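# Nest the third crate onto the two-crate stack

## Task

Place the one remaining crate onto the existing stack so that all three crates end up nested inside one another.

## Robot and tools

Robot: two 7-joint arms, left_arm and right_arm, each ending in a two-finger gripper. A fixed camera stand sits behind them. Loose objects may occasionally get a short shove from outside.

Frames: the scene frame has its origin at table-top height, midway between the nominal arm bases; +x points out over the table, +z up, and left_arm is on the +y side. Arm names do not match image left/right. Calibrated bases: left_arm at (+0.051, +0.304, 0) m, quat_wxyz (+1.000, 0, 0, -0.002); right_arm at (0, -0.403, 0) m, quat_wxyz (+1.000, 0, 0, +0.010). Hand poses, velocities, targets and wrist-camera poses are reported in each arm's own base frame. Fixed cameras and the table use the scene frame. Printed hand positions can be a few cm off, worse at long reach.

Joint order per arm (only this order counts): waist, shoulder, upper arm roll, elbow, forearm roll, wrist pitch, wrist roll. Stated ranges in rad: waist -6.283 to 6.283, shoulder -2.059 to 2.094, upper arm roll -6.283 to 6.283, elbow -0.192 to 3.927, forearm roll -6.283 to 6.283, wrist pitch -1.693 to 3.142, wrist roll -6.283 to 6.283. True ends may differ by up to 0.010 rad.

Row format (shared by execute_actions and move): one flat list of 16 numbers, each in [-1, 1], covering both arms even if one is idle: left_arm's 7 joint values then its opening, then right_arm's 7 joint values then its opening. Joint values are offsets, not poses: they count from the "Joint targets" line as it stood when the action (or move) began, not from the previous row, and 1.0 equals 2.262 rad. Repeating an offset in a new action moves the joint further. Opening is absolute: +1 fully open, -1 closed, 0 is half open (a real command, so resend the current opening to leave a gripper alone).

execute_actions: "actions" is a list of actions; each action is a list of up to 15 rows, one per 1/30 s step; a shorter action repeats its last row to fill 15 steps. Empty list just reports state and images. An action is rejected for both arms if it would push a joint more than 0.010 rad beyond its range; a badly formed first action or a first action failing that check rejects the whole call. "cameras" picks views: omitted, null or ["all"] gives all; [] gives none; unknown names invalidate the call.

move: "target" is one 16-number row or a list of up to 15 rows, every row's offsets counted from the same starting Joint targets. Joints travel together along interpolated paths, so grippers trace curves; no collision avoidance. Duration 0.5 s minimum; paths past 10 s fall short. "speed" (rad/s, 0.01 to 3.14, default 0.5) caps the joint with the longest travel; one value or one per target. "blend" (rad) rounds corners between list targets; default 0. "opening_speed" (per second on the -1..+1 scale, at least 0.2) ramps the fingers. "blocking": false returns after about 0.5 s while motion continues. The result adds a "move:" line: done, off_target (resting more than 0.01 rad from target), moving, held, or fault, plus limits=held if steps were withheld. Neither done nor off_target tells you about contact. Faster motion and targets set deeper past a contact press harder.

wait: "seconds" 0 to 10; arms keep their last command; a running move continues. stop: brakes a running move (needs some distance). zoom_image: "camera" is cam_low, cam_left_wrist or cam_right_wrist; "region" is [x0, y0, x1, y1] in pixels from the top-left, at most 504 by 504, taken from the newest full image (each camera is 896x504). clear_fault: "arm" is left_arm or right_arm; only clears a torque fault already reported. finished_scene: "scene" is this scene's number; the goal must hold with the robot let go; issue no further calls in that reply.

Per-step limits: each joint target stays within 0.692 rad of its measured angle, moves at most 3.14 rad/s, and a target putting the gripper over 70 mm from its measured spot is scaled back. Large offsets may therefore need several actions; finish them explicitly.

Result lines: Joint positions and Joint velocities give, per arm, the 7 joints (rad, rad/s) then the pad gap (m; 0.084 fully open). Velocities reading "within noise" hide end-effector velocities. end_effector_position is the point between closed pads, about 2 cm behind the fingertips; fingers point along gripper +z and open along its y axis; closing pushes the tips about 10 mm further out. grip_measured is the measured opening on the command scale. "Joint targets" is the base for your next offsets. "Tool commands" shows current gripper commands. Joint torques (N m, same order, positive toward larger angle) include arm weight and have offsets and noise. "joint sent to its limit" and "joint command not followed" (the clearance check between arms intervened) may appear. Step readings list joint angles at some steps of action calls. Wrist depth: per wrist camera a 7x7 grid, rows split by " / ", median distance ahead in mm (195 to 3000), "-" for no value; transparent things are invisible to it.

Gripping: to hold, command an opening well below grip_measured; lower squeezes harder (about 24 N per pad at most).

Avoid: dropping the crate, releasing it while it moves, slams, hard pushes, arm-to-arm contact or one gripper closing on the other's fingers, and anything leaving the table. Contact torque at a load limit (waist 44.1, shoulder 44.3, upper arm roll 28.2, elbow 28.2, forearm roll 28.2, wrist pitch 15.2, wrist roll 15.8 N m; held weight counts), or a motor pinned at its torque limit for 1 s, triggers a TORQUE FAULT that stops that arm until clear_fault. Holding loads, long stretches or pushing at unreachable poses heat motors: MOTOR HOT appears at 65 °C and an OVER-TEMPERATURE FAULT brakes the arm at 80 °C for 30 to 60 s or more. To stop an arm pressing, command its targets back past its measured positions.

Each tool is called after "Call:" by a JSON object that holds its "api" and its "payload", one argument or row to a line.

## Session

Call:
{"api": "execute_actions", "payload": {
  "actions": []
}}

Scene clock: 0.00 s.
left_arm: end_effector_position=(+0.2745, -0.4555, +0.1500) grip_measured=+1.00 end_effector_quat_wxyz=(-0.291, -0.575, +0.662, -0.383) | right_arm: end_effector_position=(+0.6346, -0.1583, +0.3601) grip_measured=+1.00 end_effector_quat_wxyz=(-0.481, +0.600, +0.369, +0.522)
Joint positions: left_arm=[-1.487 0.099 0.579 0.744 -2.011 0.589 2.593 0.084] | right_arm=[-0.618 0.991 -0.093 2.32 1.554 1.973 -1.634 0.084]
Joint velocities: within noise
Joint torques (N m): no reading
Motor temperatures (°C): left_arm=[29 28 28 33 37 30 35] | right_arm=[27 35 31 33 29 34 34]
Wrist depth (mm): cam_left_wrist=[2117 2737 2753 1805 1850 1866 2632 / 2062 2842 2851 1933 1976 1974 2224 / 1975 2559 2457 2033 566 529 500 / 1757 579 548 514 483 457 432 / 518 493 465 440 417 397 378 / 447 424 404 384 367 352 336 / 391 375 358 342 327 317 305] | cam_right_wrist=[2240 2327 2409 2487 1880 1212 1049 / 2227 2303 2412 2523 1948 1420 1108 / 2201 2289 2406 2513 2059 1473 1147 / 2169 2284 2394 2517 2185 1512 1180 / 2185 2265 2349 2473 2285 1577 1211 / 2192 2271 2337 2452 2424 1643 1234 / 644 2264 2351 2460 2534 1690 1273]
Joint targets: left_arm=[-1.487 0.099 0.579 0.744 -2.011 0.589 2.593] | right_arm=[-0.618 0.991 -0.093 2.320 1.554 1.973 -1.634]
Tool commands: left_gripper/opening=+1.0 right_gripper/opening=+1.0

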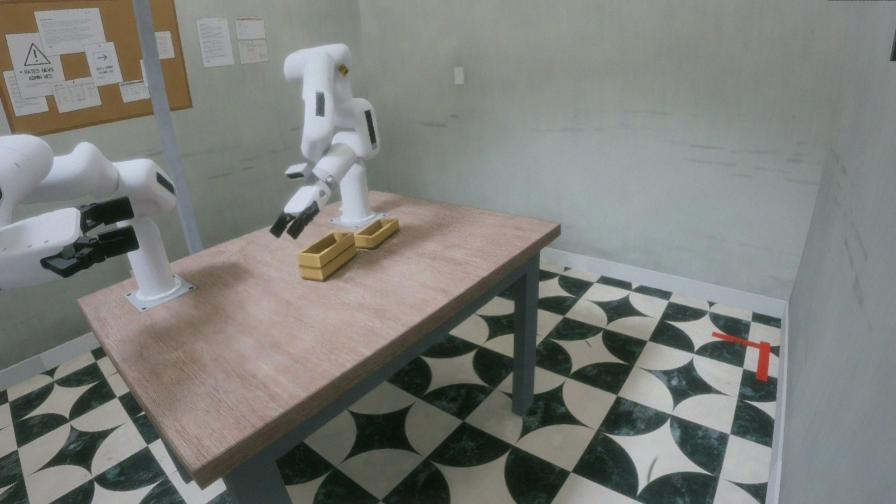

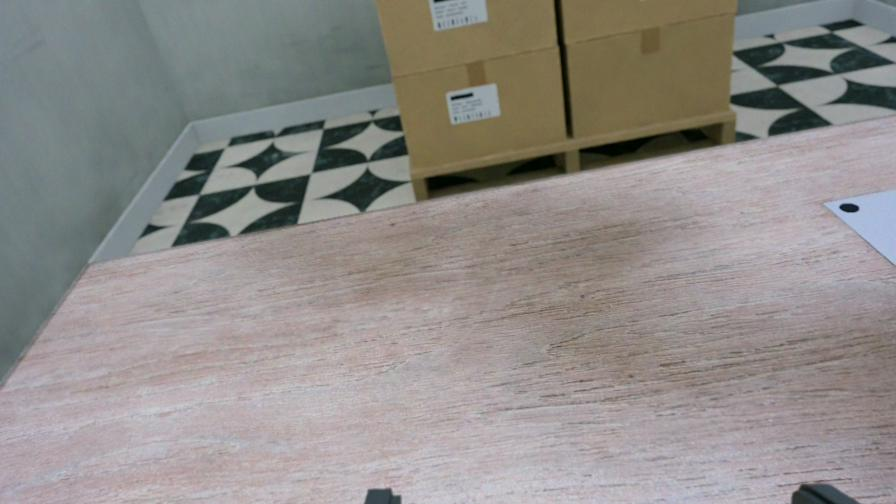

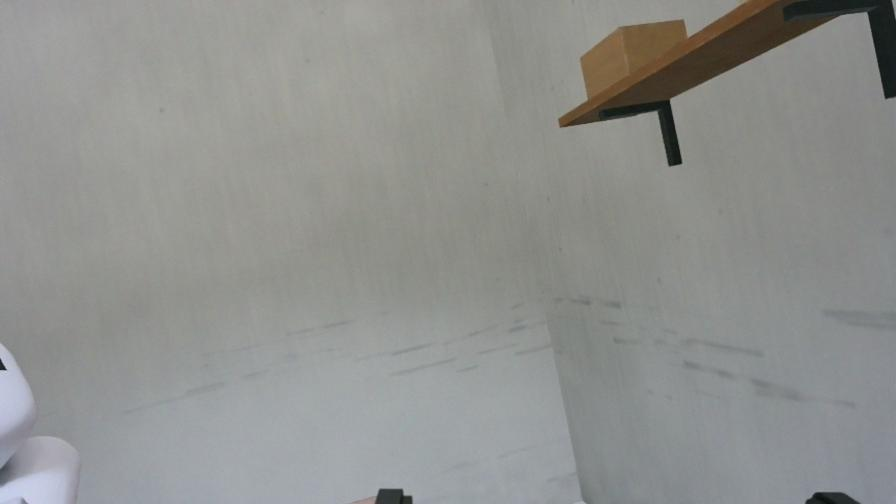

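Call:
{"api": "zoom_image", "payload": {
  "camera": "cam_low",
  "region": [240, 160, 440, 300]
}}

Scaled by 2.520 from the camera's 896x504 image, which has a finer 1280x720 frame.

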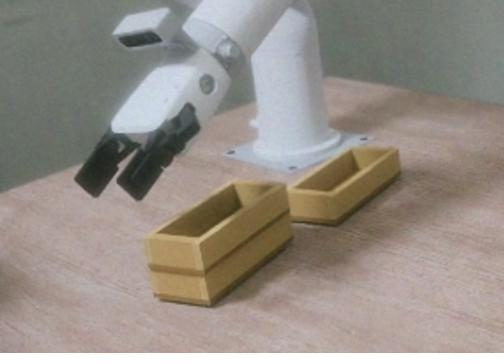

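Call:
{"api": "move", "payload": {
  "target": [
    [0,-0.2122,0,0,0,0,0,1,0,0,0,0,0,0,0,1],
    [0.1,-0.2109,-0.256,0.241,0.889,0.477,-1.146,1,0,0,0,0,0,0,0,1]
  ],
  "speed": 0.7,
  "blend": [0.1,0]
}}

every number of target 2 of 2 must lie in its column's range; nothing of the call was run
Scene clock: 7.47 s.
left_arm: end_effector_position=(+0.2745, -0.4555, +0.1500) grip_measured=+1.00 end_effector_quat_wxyz=(-0.291, -0.575, +0.662, -0.383) | right_arm: end_effector_position=(+0.6346, -0.1583, +0.3601) grip_measured=+1.00 end_effector_quat_wxyz=(-0.481, +0.600, +0.369, +0.522)
Joint positions: left_arm=[-1.487 0.099 0.579 0.744 -2.011 0.589 2.593 0.084] | right_arm=[-0.618 0.991 -0.093 2.32 1.554 1.973 -1.634 0.084]
Joint velocities: within noise
Joint torques (N m): left_arm=[-0.51 -21.14 0.8 17 -0.16 0.43 0.1] | right_arm=[0.56 -29.67 0.69 20.28 2.6 0.42 0.01]
Motor temperatures (°C): left_arm=[29 28 28 34 37 30 35] | right_arm=[27 37 31 35 29 34 34]
Joint targets: left_arm=[-1.487 0.099 0.579 0.744 -2.011 0.589 2.593] | right_arm=[-0.618 0.991 -0.093 2.320 1.554 1.973 -1.634]
Tool commands: left_gripper/opening=+1.0 right_gripper/opening=+1.0

Call:
{"api": "move", "payload": {
  "target": [
    [0,-0.2122,0,0,0,0,0,1,0,0,0,0,0,0,0,1],
    [0,-0.2109,-0.256,0.241,0.889,0.477,-1,1,0,0,0,0,0,0,0,1]
  ],
  "speed": 0.7,
  "blend": [0.1,0]
}}

Call:
{"api": "move", "payload": {
  "target": [0.38,0,0,0,0,0,-0.146,1,0,0,0,0,0,0,0,1],
  "speed": 0.7
}}

Scene clock: 13.17 s.
left_arm: end_effector_position=(+0.0294, -0.3486, +0.4172) grip_measured=+1.00 end_effector_quat_wxyz=(+0.000, -0.615, +0.789, +0.001) | right_arm: end_effector_position=(+0.6346, -0.1583, +0.3601) grip_measured=+1.00 end_effector_quat_wxyz=(-0.481, +0.600, +0.369, +0.522)
Joint positions: left_arm=[-1.487 -0.378 0 1.289 -0.001 1.668 0.331 0.084] | right_arm=[-0.618 0.991 -0.093 2.32 1.554 1.973 -1.634 0.084]
Joint velocities: within noise
Joint torques (N m): left_arm=[-0.36 -6.22 -1.59 23.25 1.01 -0.29 -1.61] | right_arm=[0.38 -29.6 0.65 20.24 2.75 0.42 -0.01]
Motor temperatures (°C): left_arm=[29 28 28 36 37 30 35] | right_arm=[27 37 31 36 29 34 34]
Wrist depth (mm): cam_left_wrist=[540 542 543 544 544 547 1290 / 540 543 544 543 544 545 1292 / 541 543 542 544 545 546 1285 / 542 543 544 546 545 548 1292 / 542 542 544 544 548 547 1298 / 543 498 544 547 547 548 1297 / 543 498 545 547 548 549 550] | cam_right_wrist=[2223 2323 2400 2502 1882 1217 1057 / 2229 2327 2432 2530 1953 1416 1119 / 2210 2302 2373 2503 2087 1478 1153 / 2208 2299 2370 2460 2168 1509 1171 / 2200 2268 2388 2465 2301 1588 1209 / 2185 2291 2356 2485 2396 1623 1229 / 2133 2259 2332 2478 2515 1718 1268]
Joint targets: left_arm=[-1.487 -0.378 0.000 1.289 -0.001 1.668 0.331] | right_arm=[-0.618 0.991 -0.093 2.320 1.554 1.973 -1.634]
move: done

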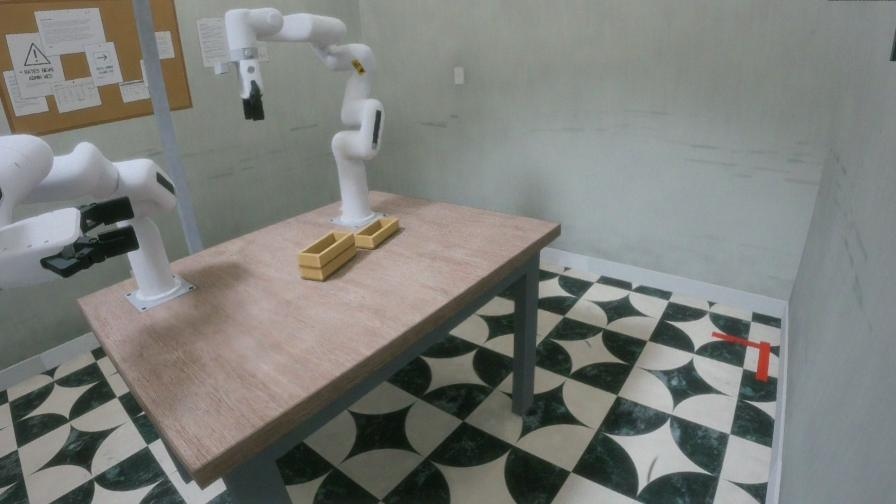

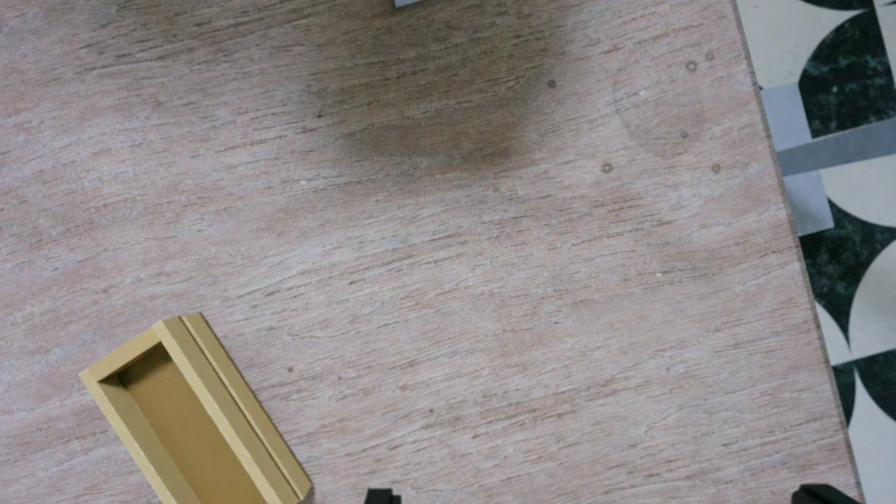

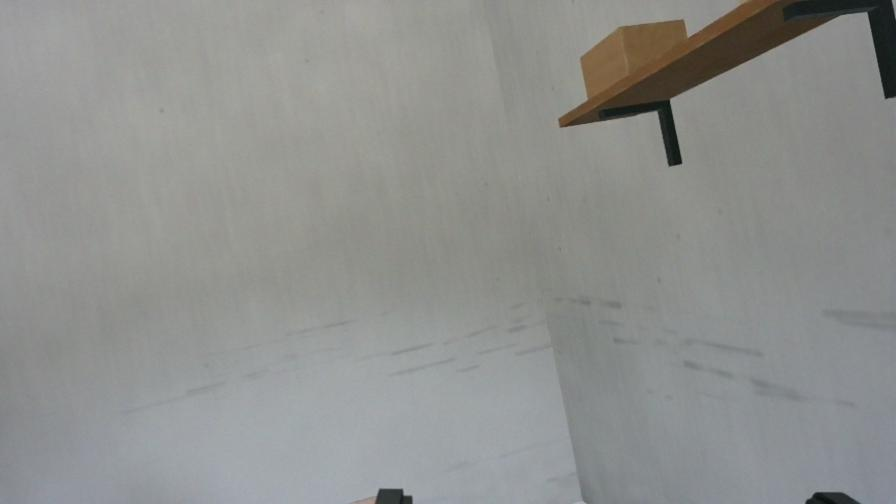

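Scene clock: 15.13 s.
left_arm: end_effector_position=(+0.2832, -0.2053, +0.4172) grip_measured=+1.00 end_effector_quat_wxyz=(+0.000, +0.951, -0.309, -0.001) | right_arm: end_effector_position=(+0.6346, -0.1583, +0.3601) grip_measured=+1.00 end_effector_quat_wxyz=(-0.481, +0.600, +0.369, +0.522)
Joint positions: left_arm=[-0.627 -0.378 0 1.289 -0.001 1.668 0.001 0.084] | right_arm=[-0.618 0.991 -0.093 2.32 1.554 1.973 -1.634 0.084]
Joint velocities: within noise
Joint torques (N m): left_arm=[8.84 -9.02 -1.32 22.82 0.65 -0.47 -1.63] | right_arm=[0.57 -29.54 0.69 20.47 2.66 0.47 0.04]
Motor temperatures (°C): left_arm=[29 28 28 36 37 30 35] | right_arm=[27 37 31 36 29 34 34]
Wrist depth (mm): cam_left_wrist=[1280 541 542 544 544 546 545 / 543 542 543 543 544 544 546 / 541 543 544 543 546 500 547 / 542 541 543 544 545 547 548 / 543 544 544 545 501 548 548 / 543 544 546 536 547 547 548 / 544 544 545 536 547 548 550] | cam_right_wrist=[2219 2293 2422 2525 1866 1215 1058 / 2193 2294 2386 2503 1962 1418 1106 / 2209 2301 2399 2495 2063 1494 1147 / 712 2303 2379 2469 2172 1521 1178 / 2167 2273 2368 2496 2320 1589 1209 / 2164 2240 2343 2475 2418 1636 1244 / 2159 2260 2347 2426 2503 1712 1264]
Joint targets: left_arm=[-0.627 -0.378 0.000 1.289 -0.001 1.668 0.001] | right_arm=[-0.618 0.991 -0.093 2.320 1.554 1.973 -1.634]
move: done

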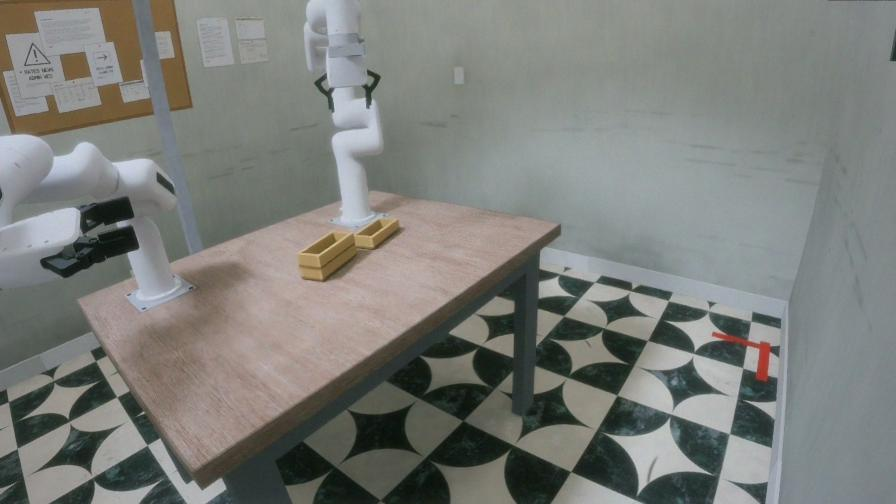

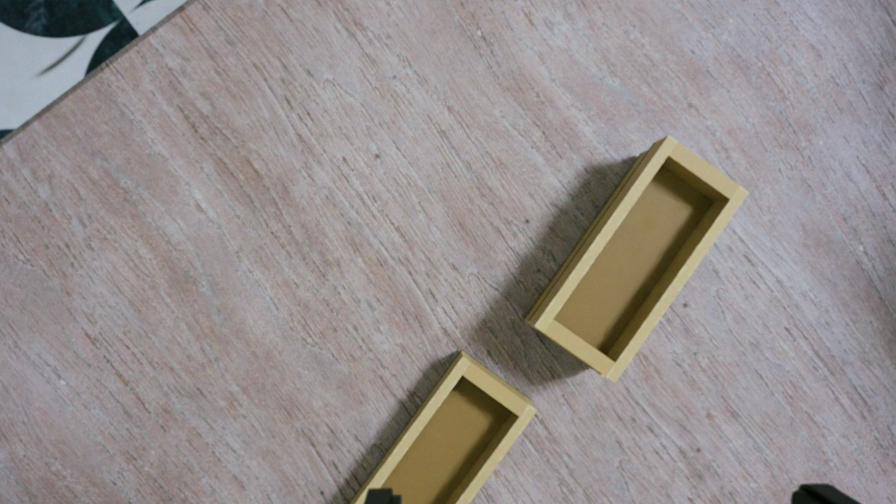

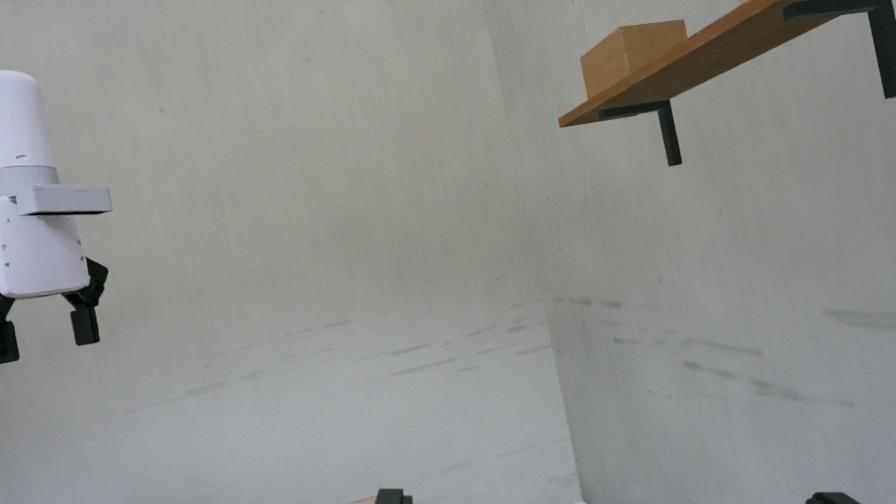

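Call:
{"api": "move", "payload": {
  "target": [-0.0234,-0.103,0,-0.0279,0,0.0747,0.2515,1,0,0,0,0,0,0,0,1],
  "cameras": ["cam_left_wrist"]
}}

Call:
{"api": "zoom_image", "payload": {
  "camera": "cam_left_wrist",
  "region": [200, 0, 704, 504]
}}

Scene clock: 22.63 s.
left_arm: end_effector_position=(+0.2028, -0.1641, +0.4504) grip_measured=+1.00 end_effector_quat_wxyz=(+0.000, +0.811, -0.585, +0.000) | right_arm: end_effector_position=(+0.6346, -0.1583, +0.3601) grip_measured=+1.00 end_effector_quat_wxyz=(-0.481, +0.600, +0.369, +0.522)
Joint positions: left_arm=[-0.68 -0.611 0 1.226 -0.001 1.837 0.569 0.084] | right_arm=[-0.618 0.991 -0.093 2.32 1.554 1.973 -1.634 0.084]
Joint velocities: within noise
Joint torques (N m): left_arm=[-9.95 -13.38 -0.98 14.91 -0.42 -0.34 1.87] | right_arm=[0.36 -29.61 0.72 20.45 2.82 0.44 -0.05]
Motor temperatures (°C): left_arm=[29 28 28 37 37 30 35] | right_arm=[27 38 31 36 29 34 34]
Wrist depth (mm): cam_left_wrist=[576 576 576 532 579 580 582 / 575 577 577 532 580 580 581 / 574 575 577 532 578 580 581 / 576 575 577 578 579 580 581 / 576 577 577 567 577 580 583 / 575 577 577 569 579 581 585 / 575 577 578 578 579 580 582] | cam_right_wrist=[2238 2361 2415 2525 1916 1222 1056 / 2195 2334 2388 2517 1944 1421 1115 / 2187 2297 2408 2487 2079 1486 1146 / 2178 2265 2402 2509 2154 1524 1179 / 2175 2261 2404 2480 2311 1584 1209 / 2151 2262 2402 2456 2442 1637 1239 / 2150 2270 2359 2438 2501 1696 1268]
Joint targets: left_arm=[-0.680 -0.611 0.000 1.226 -0.001 1.837 0.569] | right_arm=[-0.618 0.991 -0.093 2.320 1.554 1.973 -1.634]
move: done
Images, in order (width x height): cam_left_wrist 896x504.

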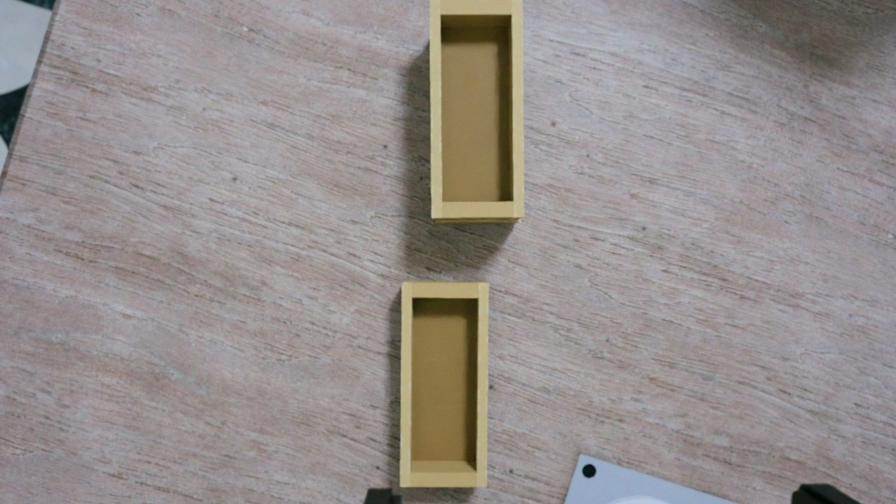

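Scaled by 1.000.

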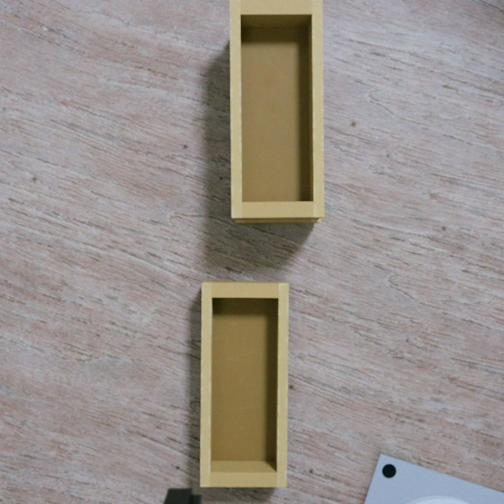

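Call:
{"api": "move", "payload": {
  "target": [0.1172,-0.0959,0,-0.3143,0,-0.2184,0.1172,1,0,0,0,0,0,0,0,1],
  "cameras": ["cam_left_wrist"]
}}

Call:
{"api": "zoom_image", "payload": {
  "camera": "cam_left_wrist",
  "region": [300, 200, 604, 504]
}}

Scene clock: 28.93 s.
left_arm: end_effector_position=(+0.2258, -0.0996, +0.2505) grip_measured=+1.00 end_effector_quat_wxyz=(+0.000, +0.811, -0.585, +0.000) | right_arm: end_effector_position=(+0.6346, -0.1583, +0.3601) grip_measured=+1.00 end_effector_quat_wxyz=(-0.481, +0.600, +0.369, +0.522)
Joint positions: left_arm=[-0.415 -0.828 0 0.515 -0.001 1.343 0.835 0.084] | right_arm=[-0.618 0.991 -0.093 2.32 1.554 1.973 -1.634 0.084]
Joint velocities: within noise
Joint torques (N m): left_arm=[8.92 -10.45 -0.6 17.65 -0.26 -5.01 1.83] | right_arm=[0.39 -29.63 0.61 20.43 2.78 0.5 -0.01]
Motor temperatures (°C): left_arm=[29 28 28 36 37 30 35] | right_arm=[27 39 31 37 29 34 34]
Wrist depth (mm): cam_left_wrist=[376 377 378 379 333 380 381 / 377 378 378 378 352 380 381 / 377 378 379 379 380 381 381 / 377 378 379 379 368 380 381 / 378 378 379 379 369 382 382 / 378 378 379 380 369 381 381 / 378 379 379 380 370 381 382] | cam_right_wrist=[2210 2321 2418 2505 1882 1212 1057 / 2206 2320 2414 2506 1963 1415 1112 / 2186 2321 2414 2499 2069 1475 1153 / 2191 2288 2393 2507 2176 1528 1186 / 2179 2301 2396 2493 2308 1597 1209 / 775 2247 2363 2480 2397 1643 1249 / 2144 2247 2336 2467 2488 1716 1275]
Joint targets: left_arm=[-0.415 -0.828 0.000 0.515 -0.001 1.343 0.835] | right_arm=[-0.618 0.991 -0.093 2.320 1.554 1.973 -1.634]
move: done
Images, in order (width x height): cam_left_wrist 896x504.

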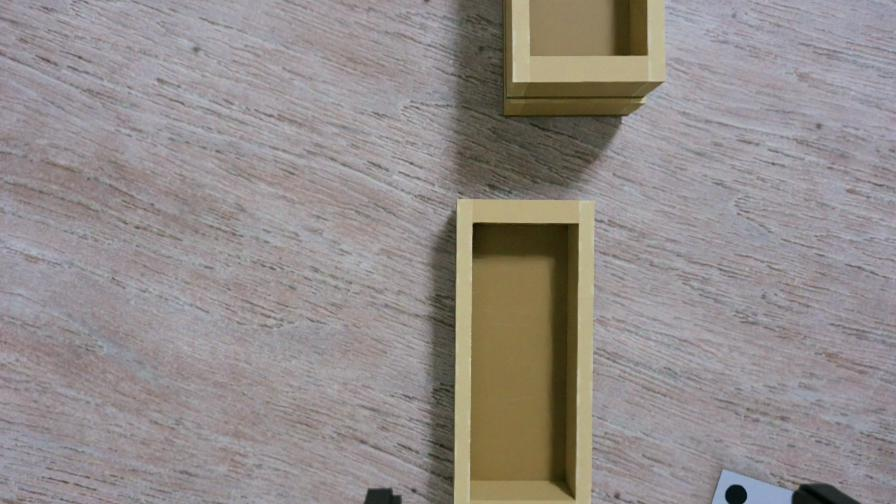

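Scaled by 1.658 from the camera's 896x504 image, which has a finer 1280x720 frame.

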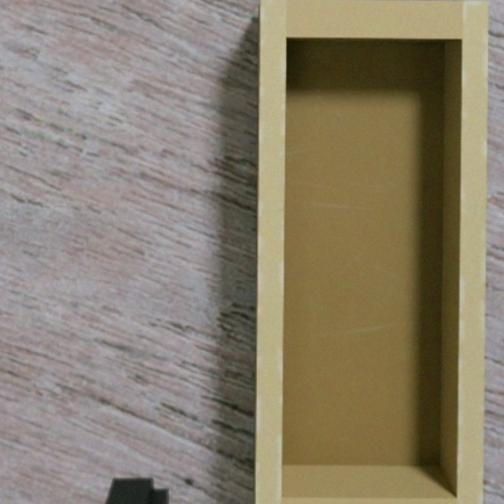

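Call:
{"api": "move", "payload": {
  "target": [0,0.0643,0,-0.1366,0,-0.2009,0,1,0,0,0,0,0,0,0,1],
  "cameras": ["cam_left_wrist"]
}}

Call:
{"api": "zoom_image", "payload": {
  "camera": "cam_left_wrist",
  "region": [340, 250, 844, 504]
}}

Scene clock: 34.00 s.
left_arm: end_effector_position=(+0.2256, -0.0994, +0.1202) grip_measured=+1.00 end_effector_quat_wxyz=(+0.000, +0.811, -0.585, +0.000) | right_arm: end_effector_position=(+0.6346, -0.1583, +0.3601) grip_measured=+1.00 end_effector_quat_wxyz=(-0.481, +0.600, +0.369, +0.522)
Joint positions: left_arm=[-0.415 -0.683 0 0.206 -0.001 0.889 0.835 0.084] | right_arm=[-0.618 0.991 -0.093 2.32 1.554 1.973 -1.634 0.084]
Joint velocities: within noise
Joint torques (N m): left_arm=[8.11 2.75 -0.24 16.04 -0.18 -5.1 1.75] | right_arm=[0.5 -29.69 0.7 20.46 2.87 0.48 0.02]
Motor temperatures (°C): left_arm=[29 28 28 36 37 31 35] | right_arm=[27 39 31 37 29 34 34]
Wrist depth (mm): cam_left_wrist=[248 248 248 249 249 250 251 / 248 249 249 249 250 250 251 / 248 249 249 249 238 250 250 / 248 249 249 250 239 250 251 / 248 249 249 249 239 251 251 / 249 249 250 250 239 251 251 / 248 249 250 250 239 251 251] | cam_right_wrist=[2216 2313 2429 2527 1893 1212 1050 / 2216 2265 2420 2530 1965 1414 1122 / 2236 2300 2400 2531 2099 1485 1153 / 2210 2286 2390 2484 2185 1519 1170 / 2196 2294 2365 2462 2313 1580 1206 / 2159 2248 2396 2450 2404 1640 1237 / 767 2271 2366 2426 2511 1708 1273]
Joint targets: left_arm=[-0.415 -0.683 0.000 0.206 -0.001 0.889 0.835] | right_arm=[-0.618 0.991 -0.093 2.320 1.554 1.973 -1.634]
move: done
Images, in order (width x height): cam_left_wrist 896x504.

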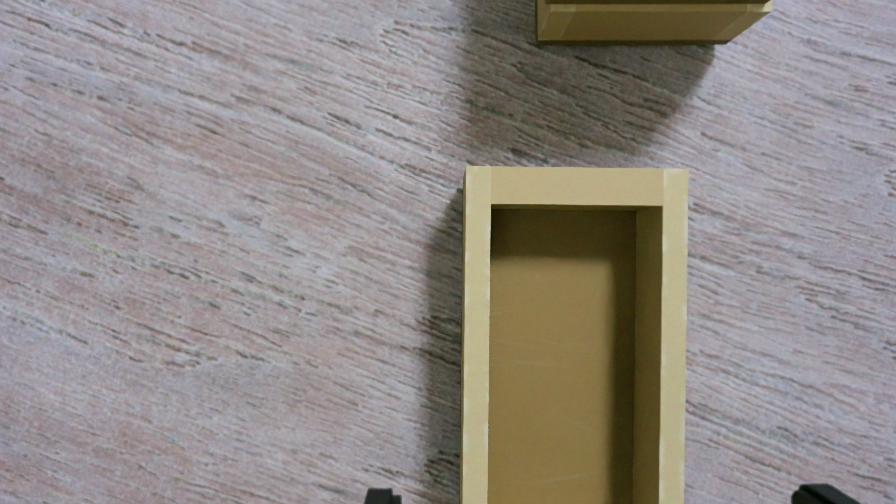

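Scaled by 1.000.

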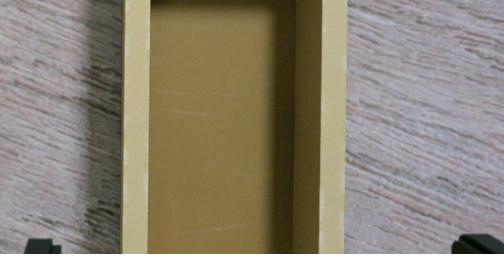

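Call:
{"api": "move", "payload": {
  "target": [-0.0105,0.0520,0,-0.0375,0,-0.0895,-0.0071,1,0,0,0,0,0,0,0,1],
  "speed": 0.2,
  "cameras": ["cam_left_wrist","cam_low"]
}}

Call:
{"api": "zoom_image", "payload": {
  "camera": "cam_left_wrist",
  "region": [340, 250, 844, 504]
}}

Call:
{"api": "zoom_image", "payload": {
  "camera": "cam_low",
  "region": [290, 120, 430, 290]
}}

Scene clock: 40.30 s.
left_arm: end_effector_position=(+0.2176, -0.1021, +0.0752) grip_measured=+1.00 end_effector_quat_wxyz=(+0.000, +0.809, -0.588, +0.000) | right_arm: end_effector_position=(+0.6346, -0.1583, +0.3601) grip_measured=+1.00 end_effector_quat_wxyz=(-0.481, +0.600, +0.369, +0.522)
Joint positions: left_arm=[-0.439 -0.565 0 0.121 -0.001 0.687 0.819 0.084] | right_arm=[-0.618 0.991 -0.093 2.32 1.554 1.973 -1.634 0.084]
Joint velocities: within noise
Joint torques (N m): left_arm=[-9.79 1.58 -0.02 14.2 0.02 -5.05 -1.5] | right_arm=[0.28 -29.68 0.74 20.67 3.07 0.45 0.03]
Motor temperatures (°C): left_arm=[29 28 28 36 37 31 35] | right_arm=[27 39 31 37 29 34 34]
Wrist depth (mm): cam_left_wrist=[203 204 204 204 205 205 205 / 204 204 204 204 205 205 206 / 204 204 204 - - 206 206 / 204 204 205 - - 206 206 / 204 204 204 - - 206 206 / 204 204 205 - - 206 206 / 204 204 205 - - 206 206] | cam_right_wrist=[2220 2317 2444 2518 1885 1218 1054 / 2185 2319 2423 2517 1954 1412 1117 / 2179 2298 2405 2519 2091 1488 1151 / 2193 2262 2380 2454 2186 1533 1173 / 2177 2283 2377 2461 2320 1598 1215 / 2154 2241 2324 2473 2433 1635 1234 / 750 2249 2342 2452 2519 1698 1274]
Joint targets: left_arm=[-0.439 -0.565 0.000 0.121 -0.001 0.686 0.819] | right_arm=[-0.618 0.991 -0.093 2.320 1.554 1.973 -1.634]
move: done
Images, in order (width x height): cam_low 896x504, cam_left_wrist 896x504.

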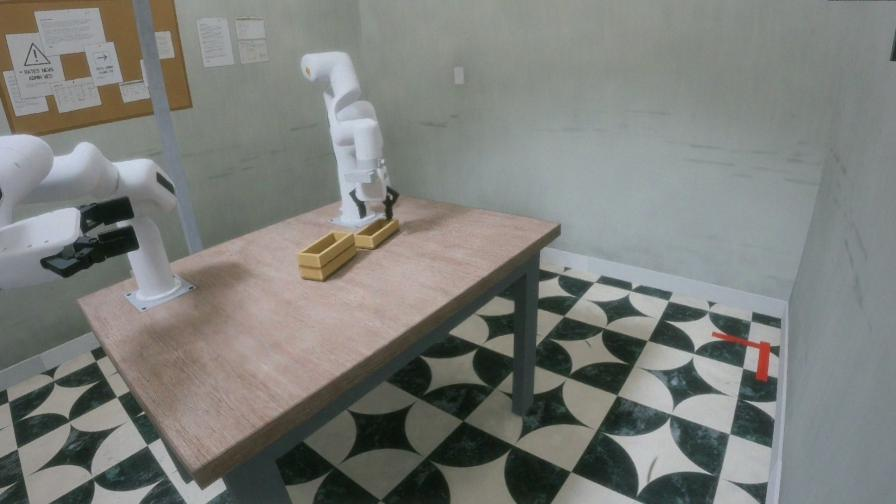

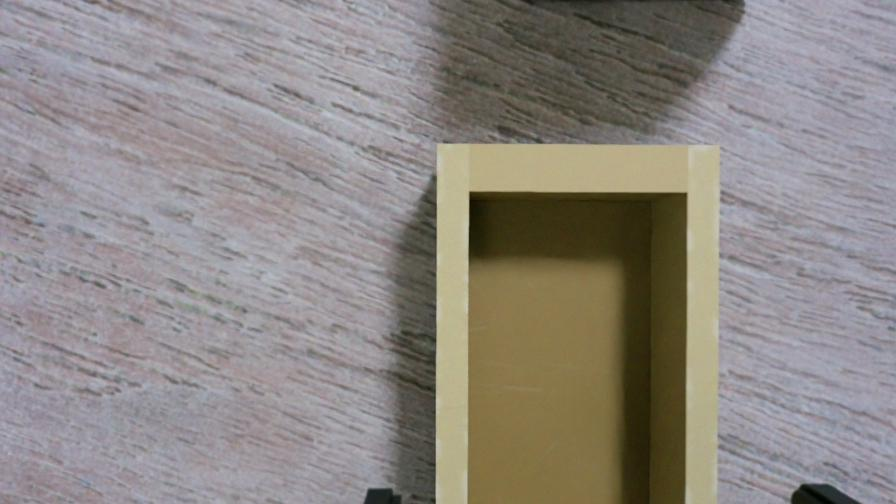

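Scaled by 1.000.

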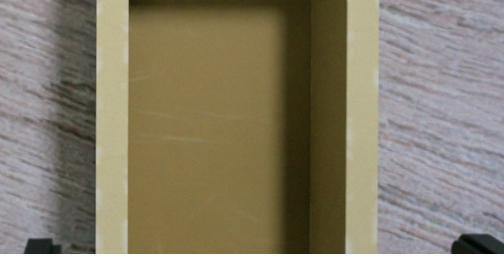

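Scaled by 2.965 from the camera's 896x504 image, which has a finer 1280x720 frame.

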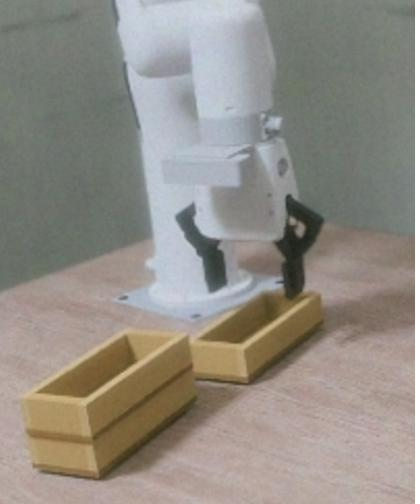

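Call:
{"api": "move", "payload": {
  "target": [0,0.0933,0,-0.0141,0,-0.1074,0,1,0,0,0,0,0,0,0,1],
  "speed": 0.12
}}

Call:
{"api": "zoom_image", "payload": {
  "camera": "cam_low",
  "region": [290, 120, 430, 290]
}}

Scene clock: 45.27 s.
left_arm: end_effector_position=(+0.2178, -0.1022, +0.0324) grip_measured=+1.00 end_effector_quat_wxyz=(+0.000, +0.809, -0.588, +0.000) | right_arm: end_effector_position=(+0.6346, -0.1583, +0.3601) grip_measured=+1.00 end_effector_quat_wxyz=(-0.481, +0.600, +0.369, +0.522)
Joint positions: left_arm=[-0.439 -0.354 0 0.089 -0.001 0.444 0.819 0.084] | right_arm=[-0.618 0.991 -0.093 2.32 1.554 1.973 -1.634 0.084]
Joint velocities: within noise
Joint torques (N m): left_arm=[-9.24 -1 0.32 11.25 0.09 -5.24 -1.46] | right_arm=[0.53 -29.73 0.74 20.63 3.09 0.48 -0.02]
Motor temperatures (°C): left_arm=[29 28 28 36 37 31 35] | right_arm=[27 39 31 37 29 34 34]
Wrist depth (mm): cam_left_wrist=[- - - - - - - / - - - - - - - / - - - - - - - / - - - - - - - / - - - - - - - / - - - - - - - / - - - - - - -] | cam_right_wrist=[2218 2328 2426 2543 1895 1221 1057 / 2184 2304 2399 2521 1948 1414 1112 / 2199 2324 2401 2501 2076 1490 1156 / 2180 2277 2369 2491 2177 1536 1176 / 2169 2263 2361 2489 2336 1594 1204 / 2188 2266 2366 2466 2408 1641 1250 / 768 2275 2335 2480 2539 1697 1262]
Joint targets: left_arm=[-0.439 -0.354 0.000 0.089 -0.001 0.444 0.819] | right_arm=[-0.618 0.991 -0.093 2.320 1.554 1.973 -1.634]
move: done

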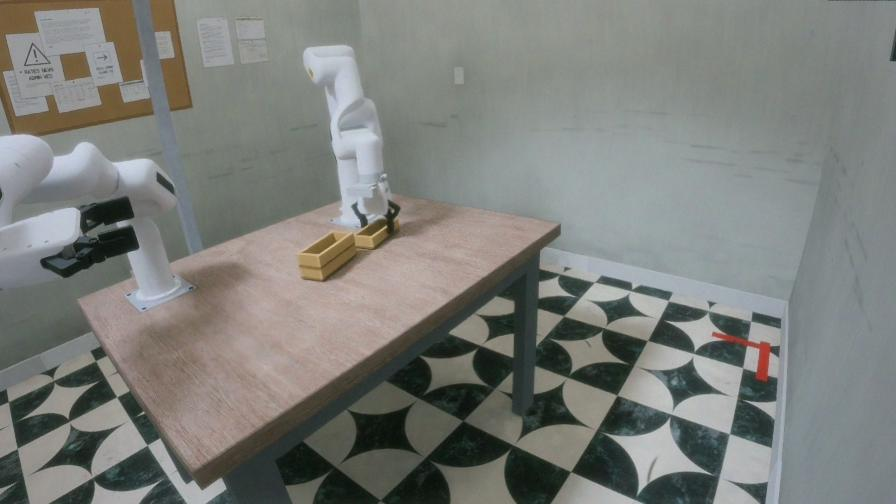

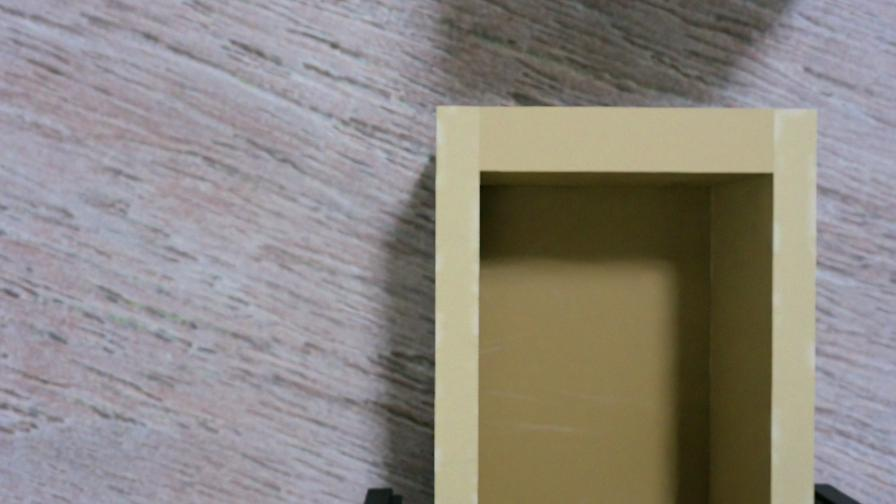

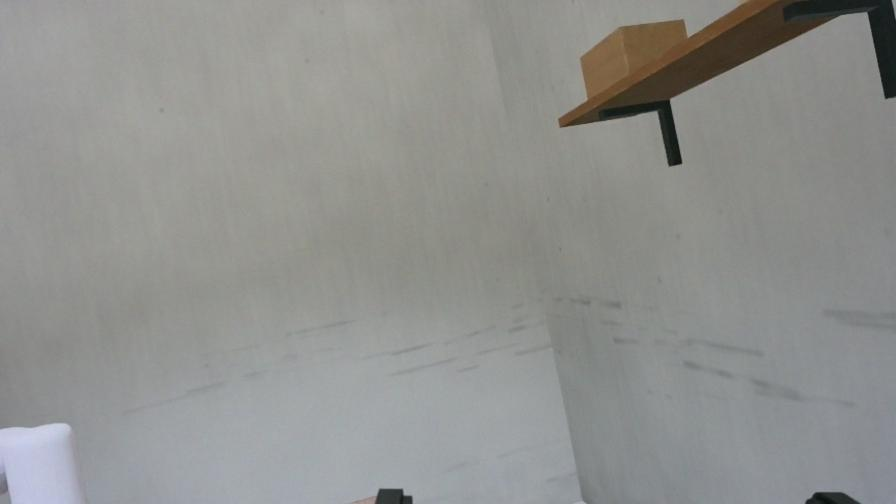

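Scaled by 2.965 from the camera's 896x504 image, which has a finer 1280x720 frame.

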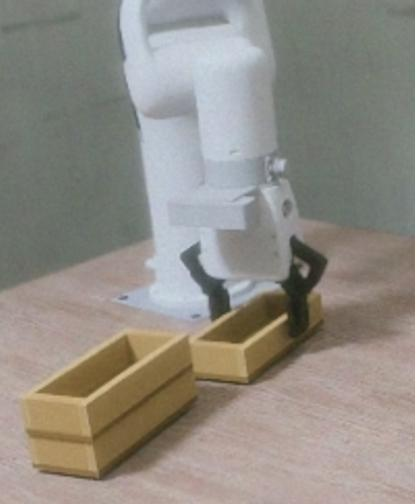

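Call:
{"api": "move", "payload": {
  "target": [0,0,0,0,0,0,0,0.3,0,0,0,0,0,0,0,1],
  "opening_speed": 0.3,
  "cameras": ["cam_left_wrist"]
}}

Scene clock: 48.43 s.
left_arm: end_effector_position=(+0.2178, -0.1021, +0.0324) grip_measured=+0.68 end_effector_quat_wxyz=(+0.000, +0.809, -0.588, +0.000) | right_arm: end_effector_position=(+0.6346, -0.1583, +0.3601) grip_measured=+1.00 end_effector_quat_wxyz=(-0.481, +0.600, +0.369, +0.522)
Joint positions: left_arm=[-0.439 -0.354 0 0.089 -0.001 0.444 0.819 0.072] | right_arm=[-0.618 0.991 -0.093 2.32 1.554 1.973 -1.634 0.084]
Joint velocities: within noise
Joint torques (N m): left_arm=[-8.7 -2.03 0.5 12.27 0.17 -4.45 -1.33] | right_arm=[0.3 -29.69 0.76 20.63 3.12 0.42 -0.05]
Motor temperatures (°C): left_arm=[29 28 28 36 37 31 35] | right_arm=[27 39 31 38 29 34 34]
Wrist depth (mm): cam_left_wrist=[- - - - - - - / - - - - - - - / - - - - - - - / - - - - - - - / - - - - - - - / - - - - - - - / - - - - - - -] | cam_right_wrist=[2209 2328 2422 2517 1879 1213 1057 / 2217 2288 2408 2507 1953 1414 1114 / 2189 2291 2413 2502 2078 1487 1151 / 2204 2292 2377 2473 2181 1525 1172 / 2169 2271 2381 2493 2304 1586 1213 / 2180 2254 2369 2468 2422 1630 1235 / 765 2268 2337 2458 2541 1695 1269]
Joint targets: left_arm=[-0.439 -0.354 0.000 0.089 -0.001 0.444 0.819] | right_arm=[-0.618 0.991 -0.093 2.320 1.554 1.973 -1.634]
move: done
Images, in order (width x height): cam_left_wrist 896x504.

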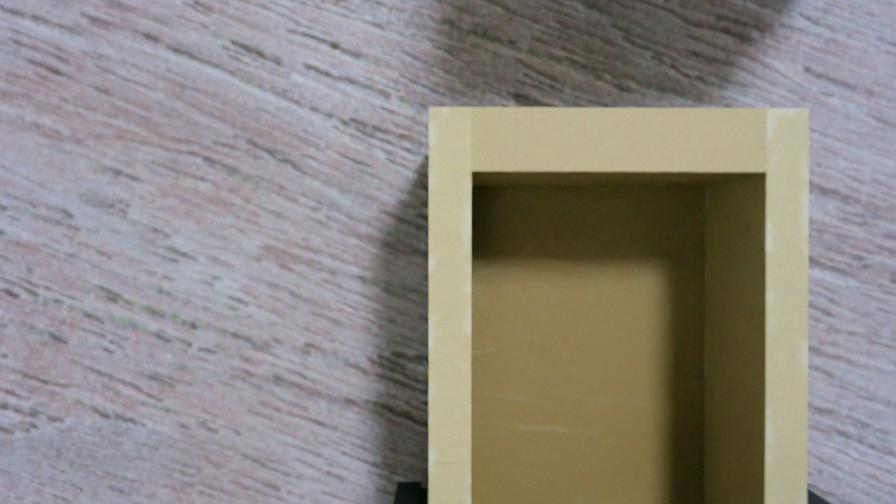

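Call:
{"api": "move", "payload": {
  "target": [
    [0,-0.0502,0,0.0053,0,0.0550,0,0,0,0,0,0,0,0,0,1],
    [0,-0.160,0,0.0441,0,0.2037,0,0,0,0,0,0,0,0,0,1],
    [-0.1677,-0.0294,0,0.3025,0,0.3315,-0.1677,0,0,0,0,0,0,0,0,1]
  ],
  "speed": [0.15,0.3,0.4],
  "blend": [0.03,0.05,0],
  "opening_speed": 0.5
}}

Call:
{"api": "zoom_image", "payload": {
  "camera": "cam_left_wrist",
  "region": [360, 0, 864, 280]
}}

Call:
{"api": "zoom_image", "payload": {
  "camera": "cam_low",
  "region": [260, 120, 430, 290]
}}

Scene clock: 57.80 s.
left_arm: end_effector_position=(+0.2403, -0.2565, +0.2505) grip_measured=+0.68 end_effector_quat_wxyz=(+0.000, +0.809, -0.588, +0.000) | right_arm: end_effector_position=(+0.6346, -0.1583, +0.3601) grip_measured=+1.00 end_effector_quat_wxyz=(-0.481, +0.600, +0.369, +0.522)
Joint positions: left_arm=[-0.818 -0.421 0 0.773 -0.001 1.193 0.439 0.072] | right_arm=[-0.618 0.991 -0.093 2.32 1.554 1.973 -1.634 0.084]
Joint velocities: within noise
Joint torques (N m): left_arm=[-9.72 -6.21 1.14 24.9 0.25 -0.5 -1.67] | right_arm=[0.03 -29.86 0.75 20.77 3.3 0.46 0.01]
Motor temperatures (°C): left_arm=[29 28 28 37 37 31 35] | right_arm=[27 39 31 38 29 34 34]
Wrist depth (mm): cam_left_wrist=[376 377 378 378 379 379 380 / 377 377 377 333 333 380 381 / 377 378 - - - - 380 / 377 377 - - - - 380 / 377 378 - - - - 381 / 378 378 - - - - 381 / 378 378 - - - - 382] | cam_right_wrist=[2237 2299 2434 2532 1890 1221 1052 / 2241 2320 2396 2487 1959 1421 1119 / 2205 2271 2397 2486 2085 1480 1153 / 2182 2285 2401 2514 2176 1533 1174 / 2197 2294 2367 2499 2292 1601 1208 / 2157 2265 2336 2462 2422 1644 1239 / 685 2252 2355 2441 2551 1715 1271]
Joint targets: left_arm=[-0.818 -0.420 0.000 0.774 -0.001 1.193 0.439] | right_arm=[-0.618 0.991 -0.093 2.320 1.554 1.973 -1.634]
move: done

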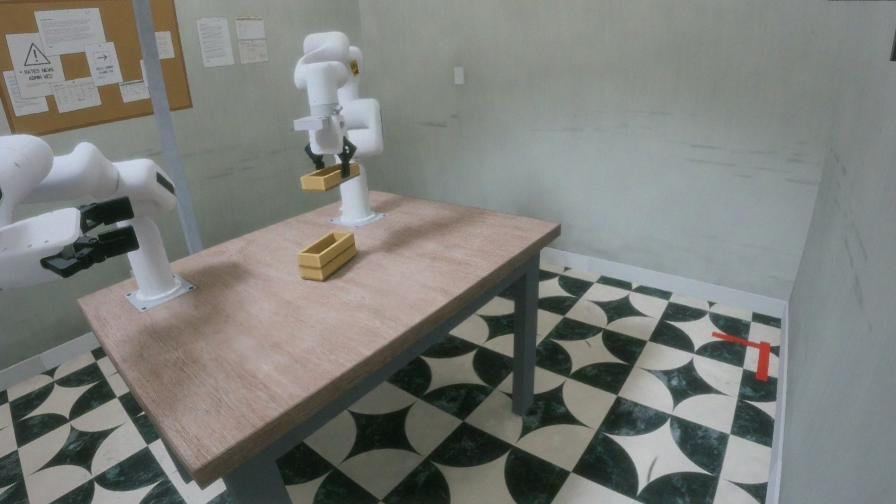

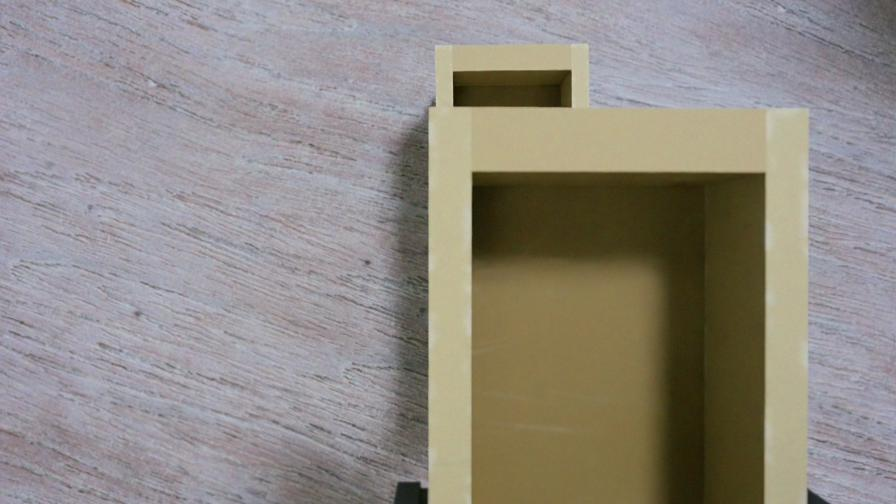

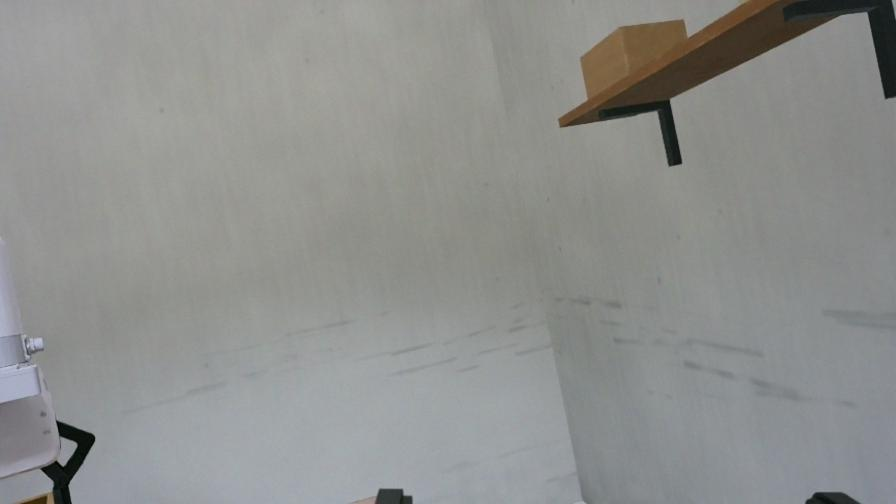

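Scaled by 1.000.

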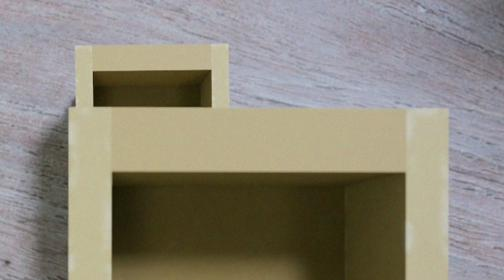

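Scaled by 2.965 from the camera's 896x504 image, which has a finer 1280x720 frame.

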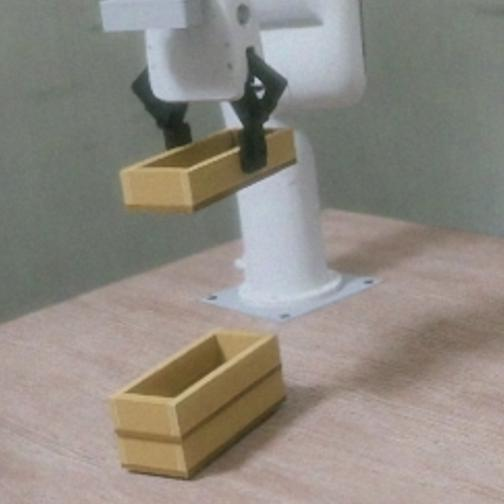

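Call:
{"api": "zoom_image", "payload": {
  "camera": "cam_left_wrist",
  "region": [420, 30, 604, 134]
}}

Call:
{"api": "zoom_image", "payload": {
  "camera": "cam_left_wrist",
  "region": [400, 100, 504, 504]
}}

Call:
{"api": "zoom_image", "payload": {
  "camera": "cam_left_wrist",
  "region": [740, 100, 844, 504]
}}

Scaled by 2.739 from the camera's 896x504 image, which has a finer 1280x720 frame.

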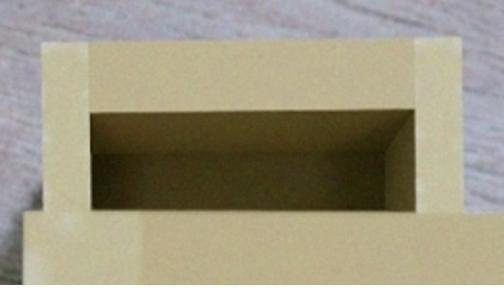

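Scaled by 1.248 from the camera's 896x504 image, which has a finer 1280x720 frame.

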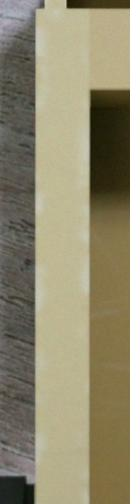

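Scaled by 1.248 from the camera's 896x504 image, which has a finer 1280x720 frame.

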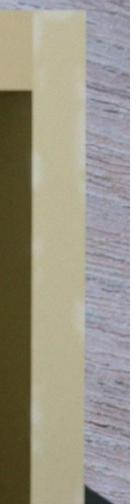

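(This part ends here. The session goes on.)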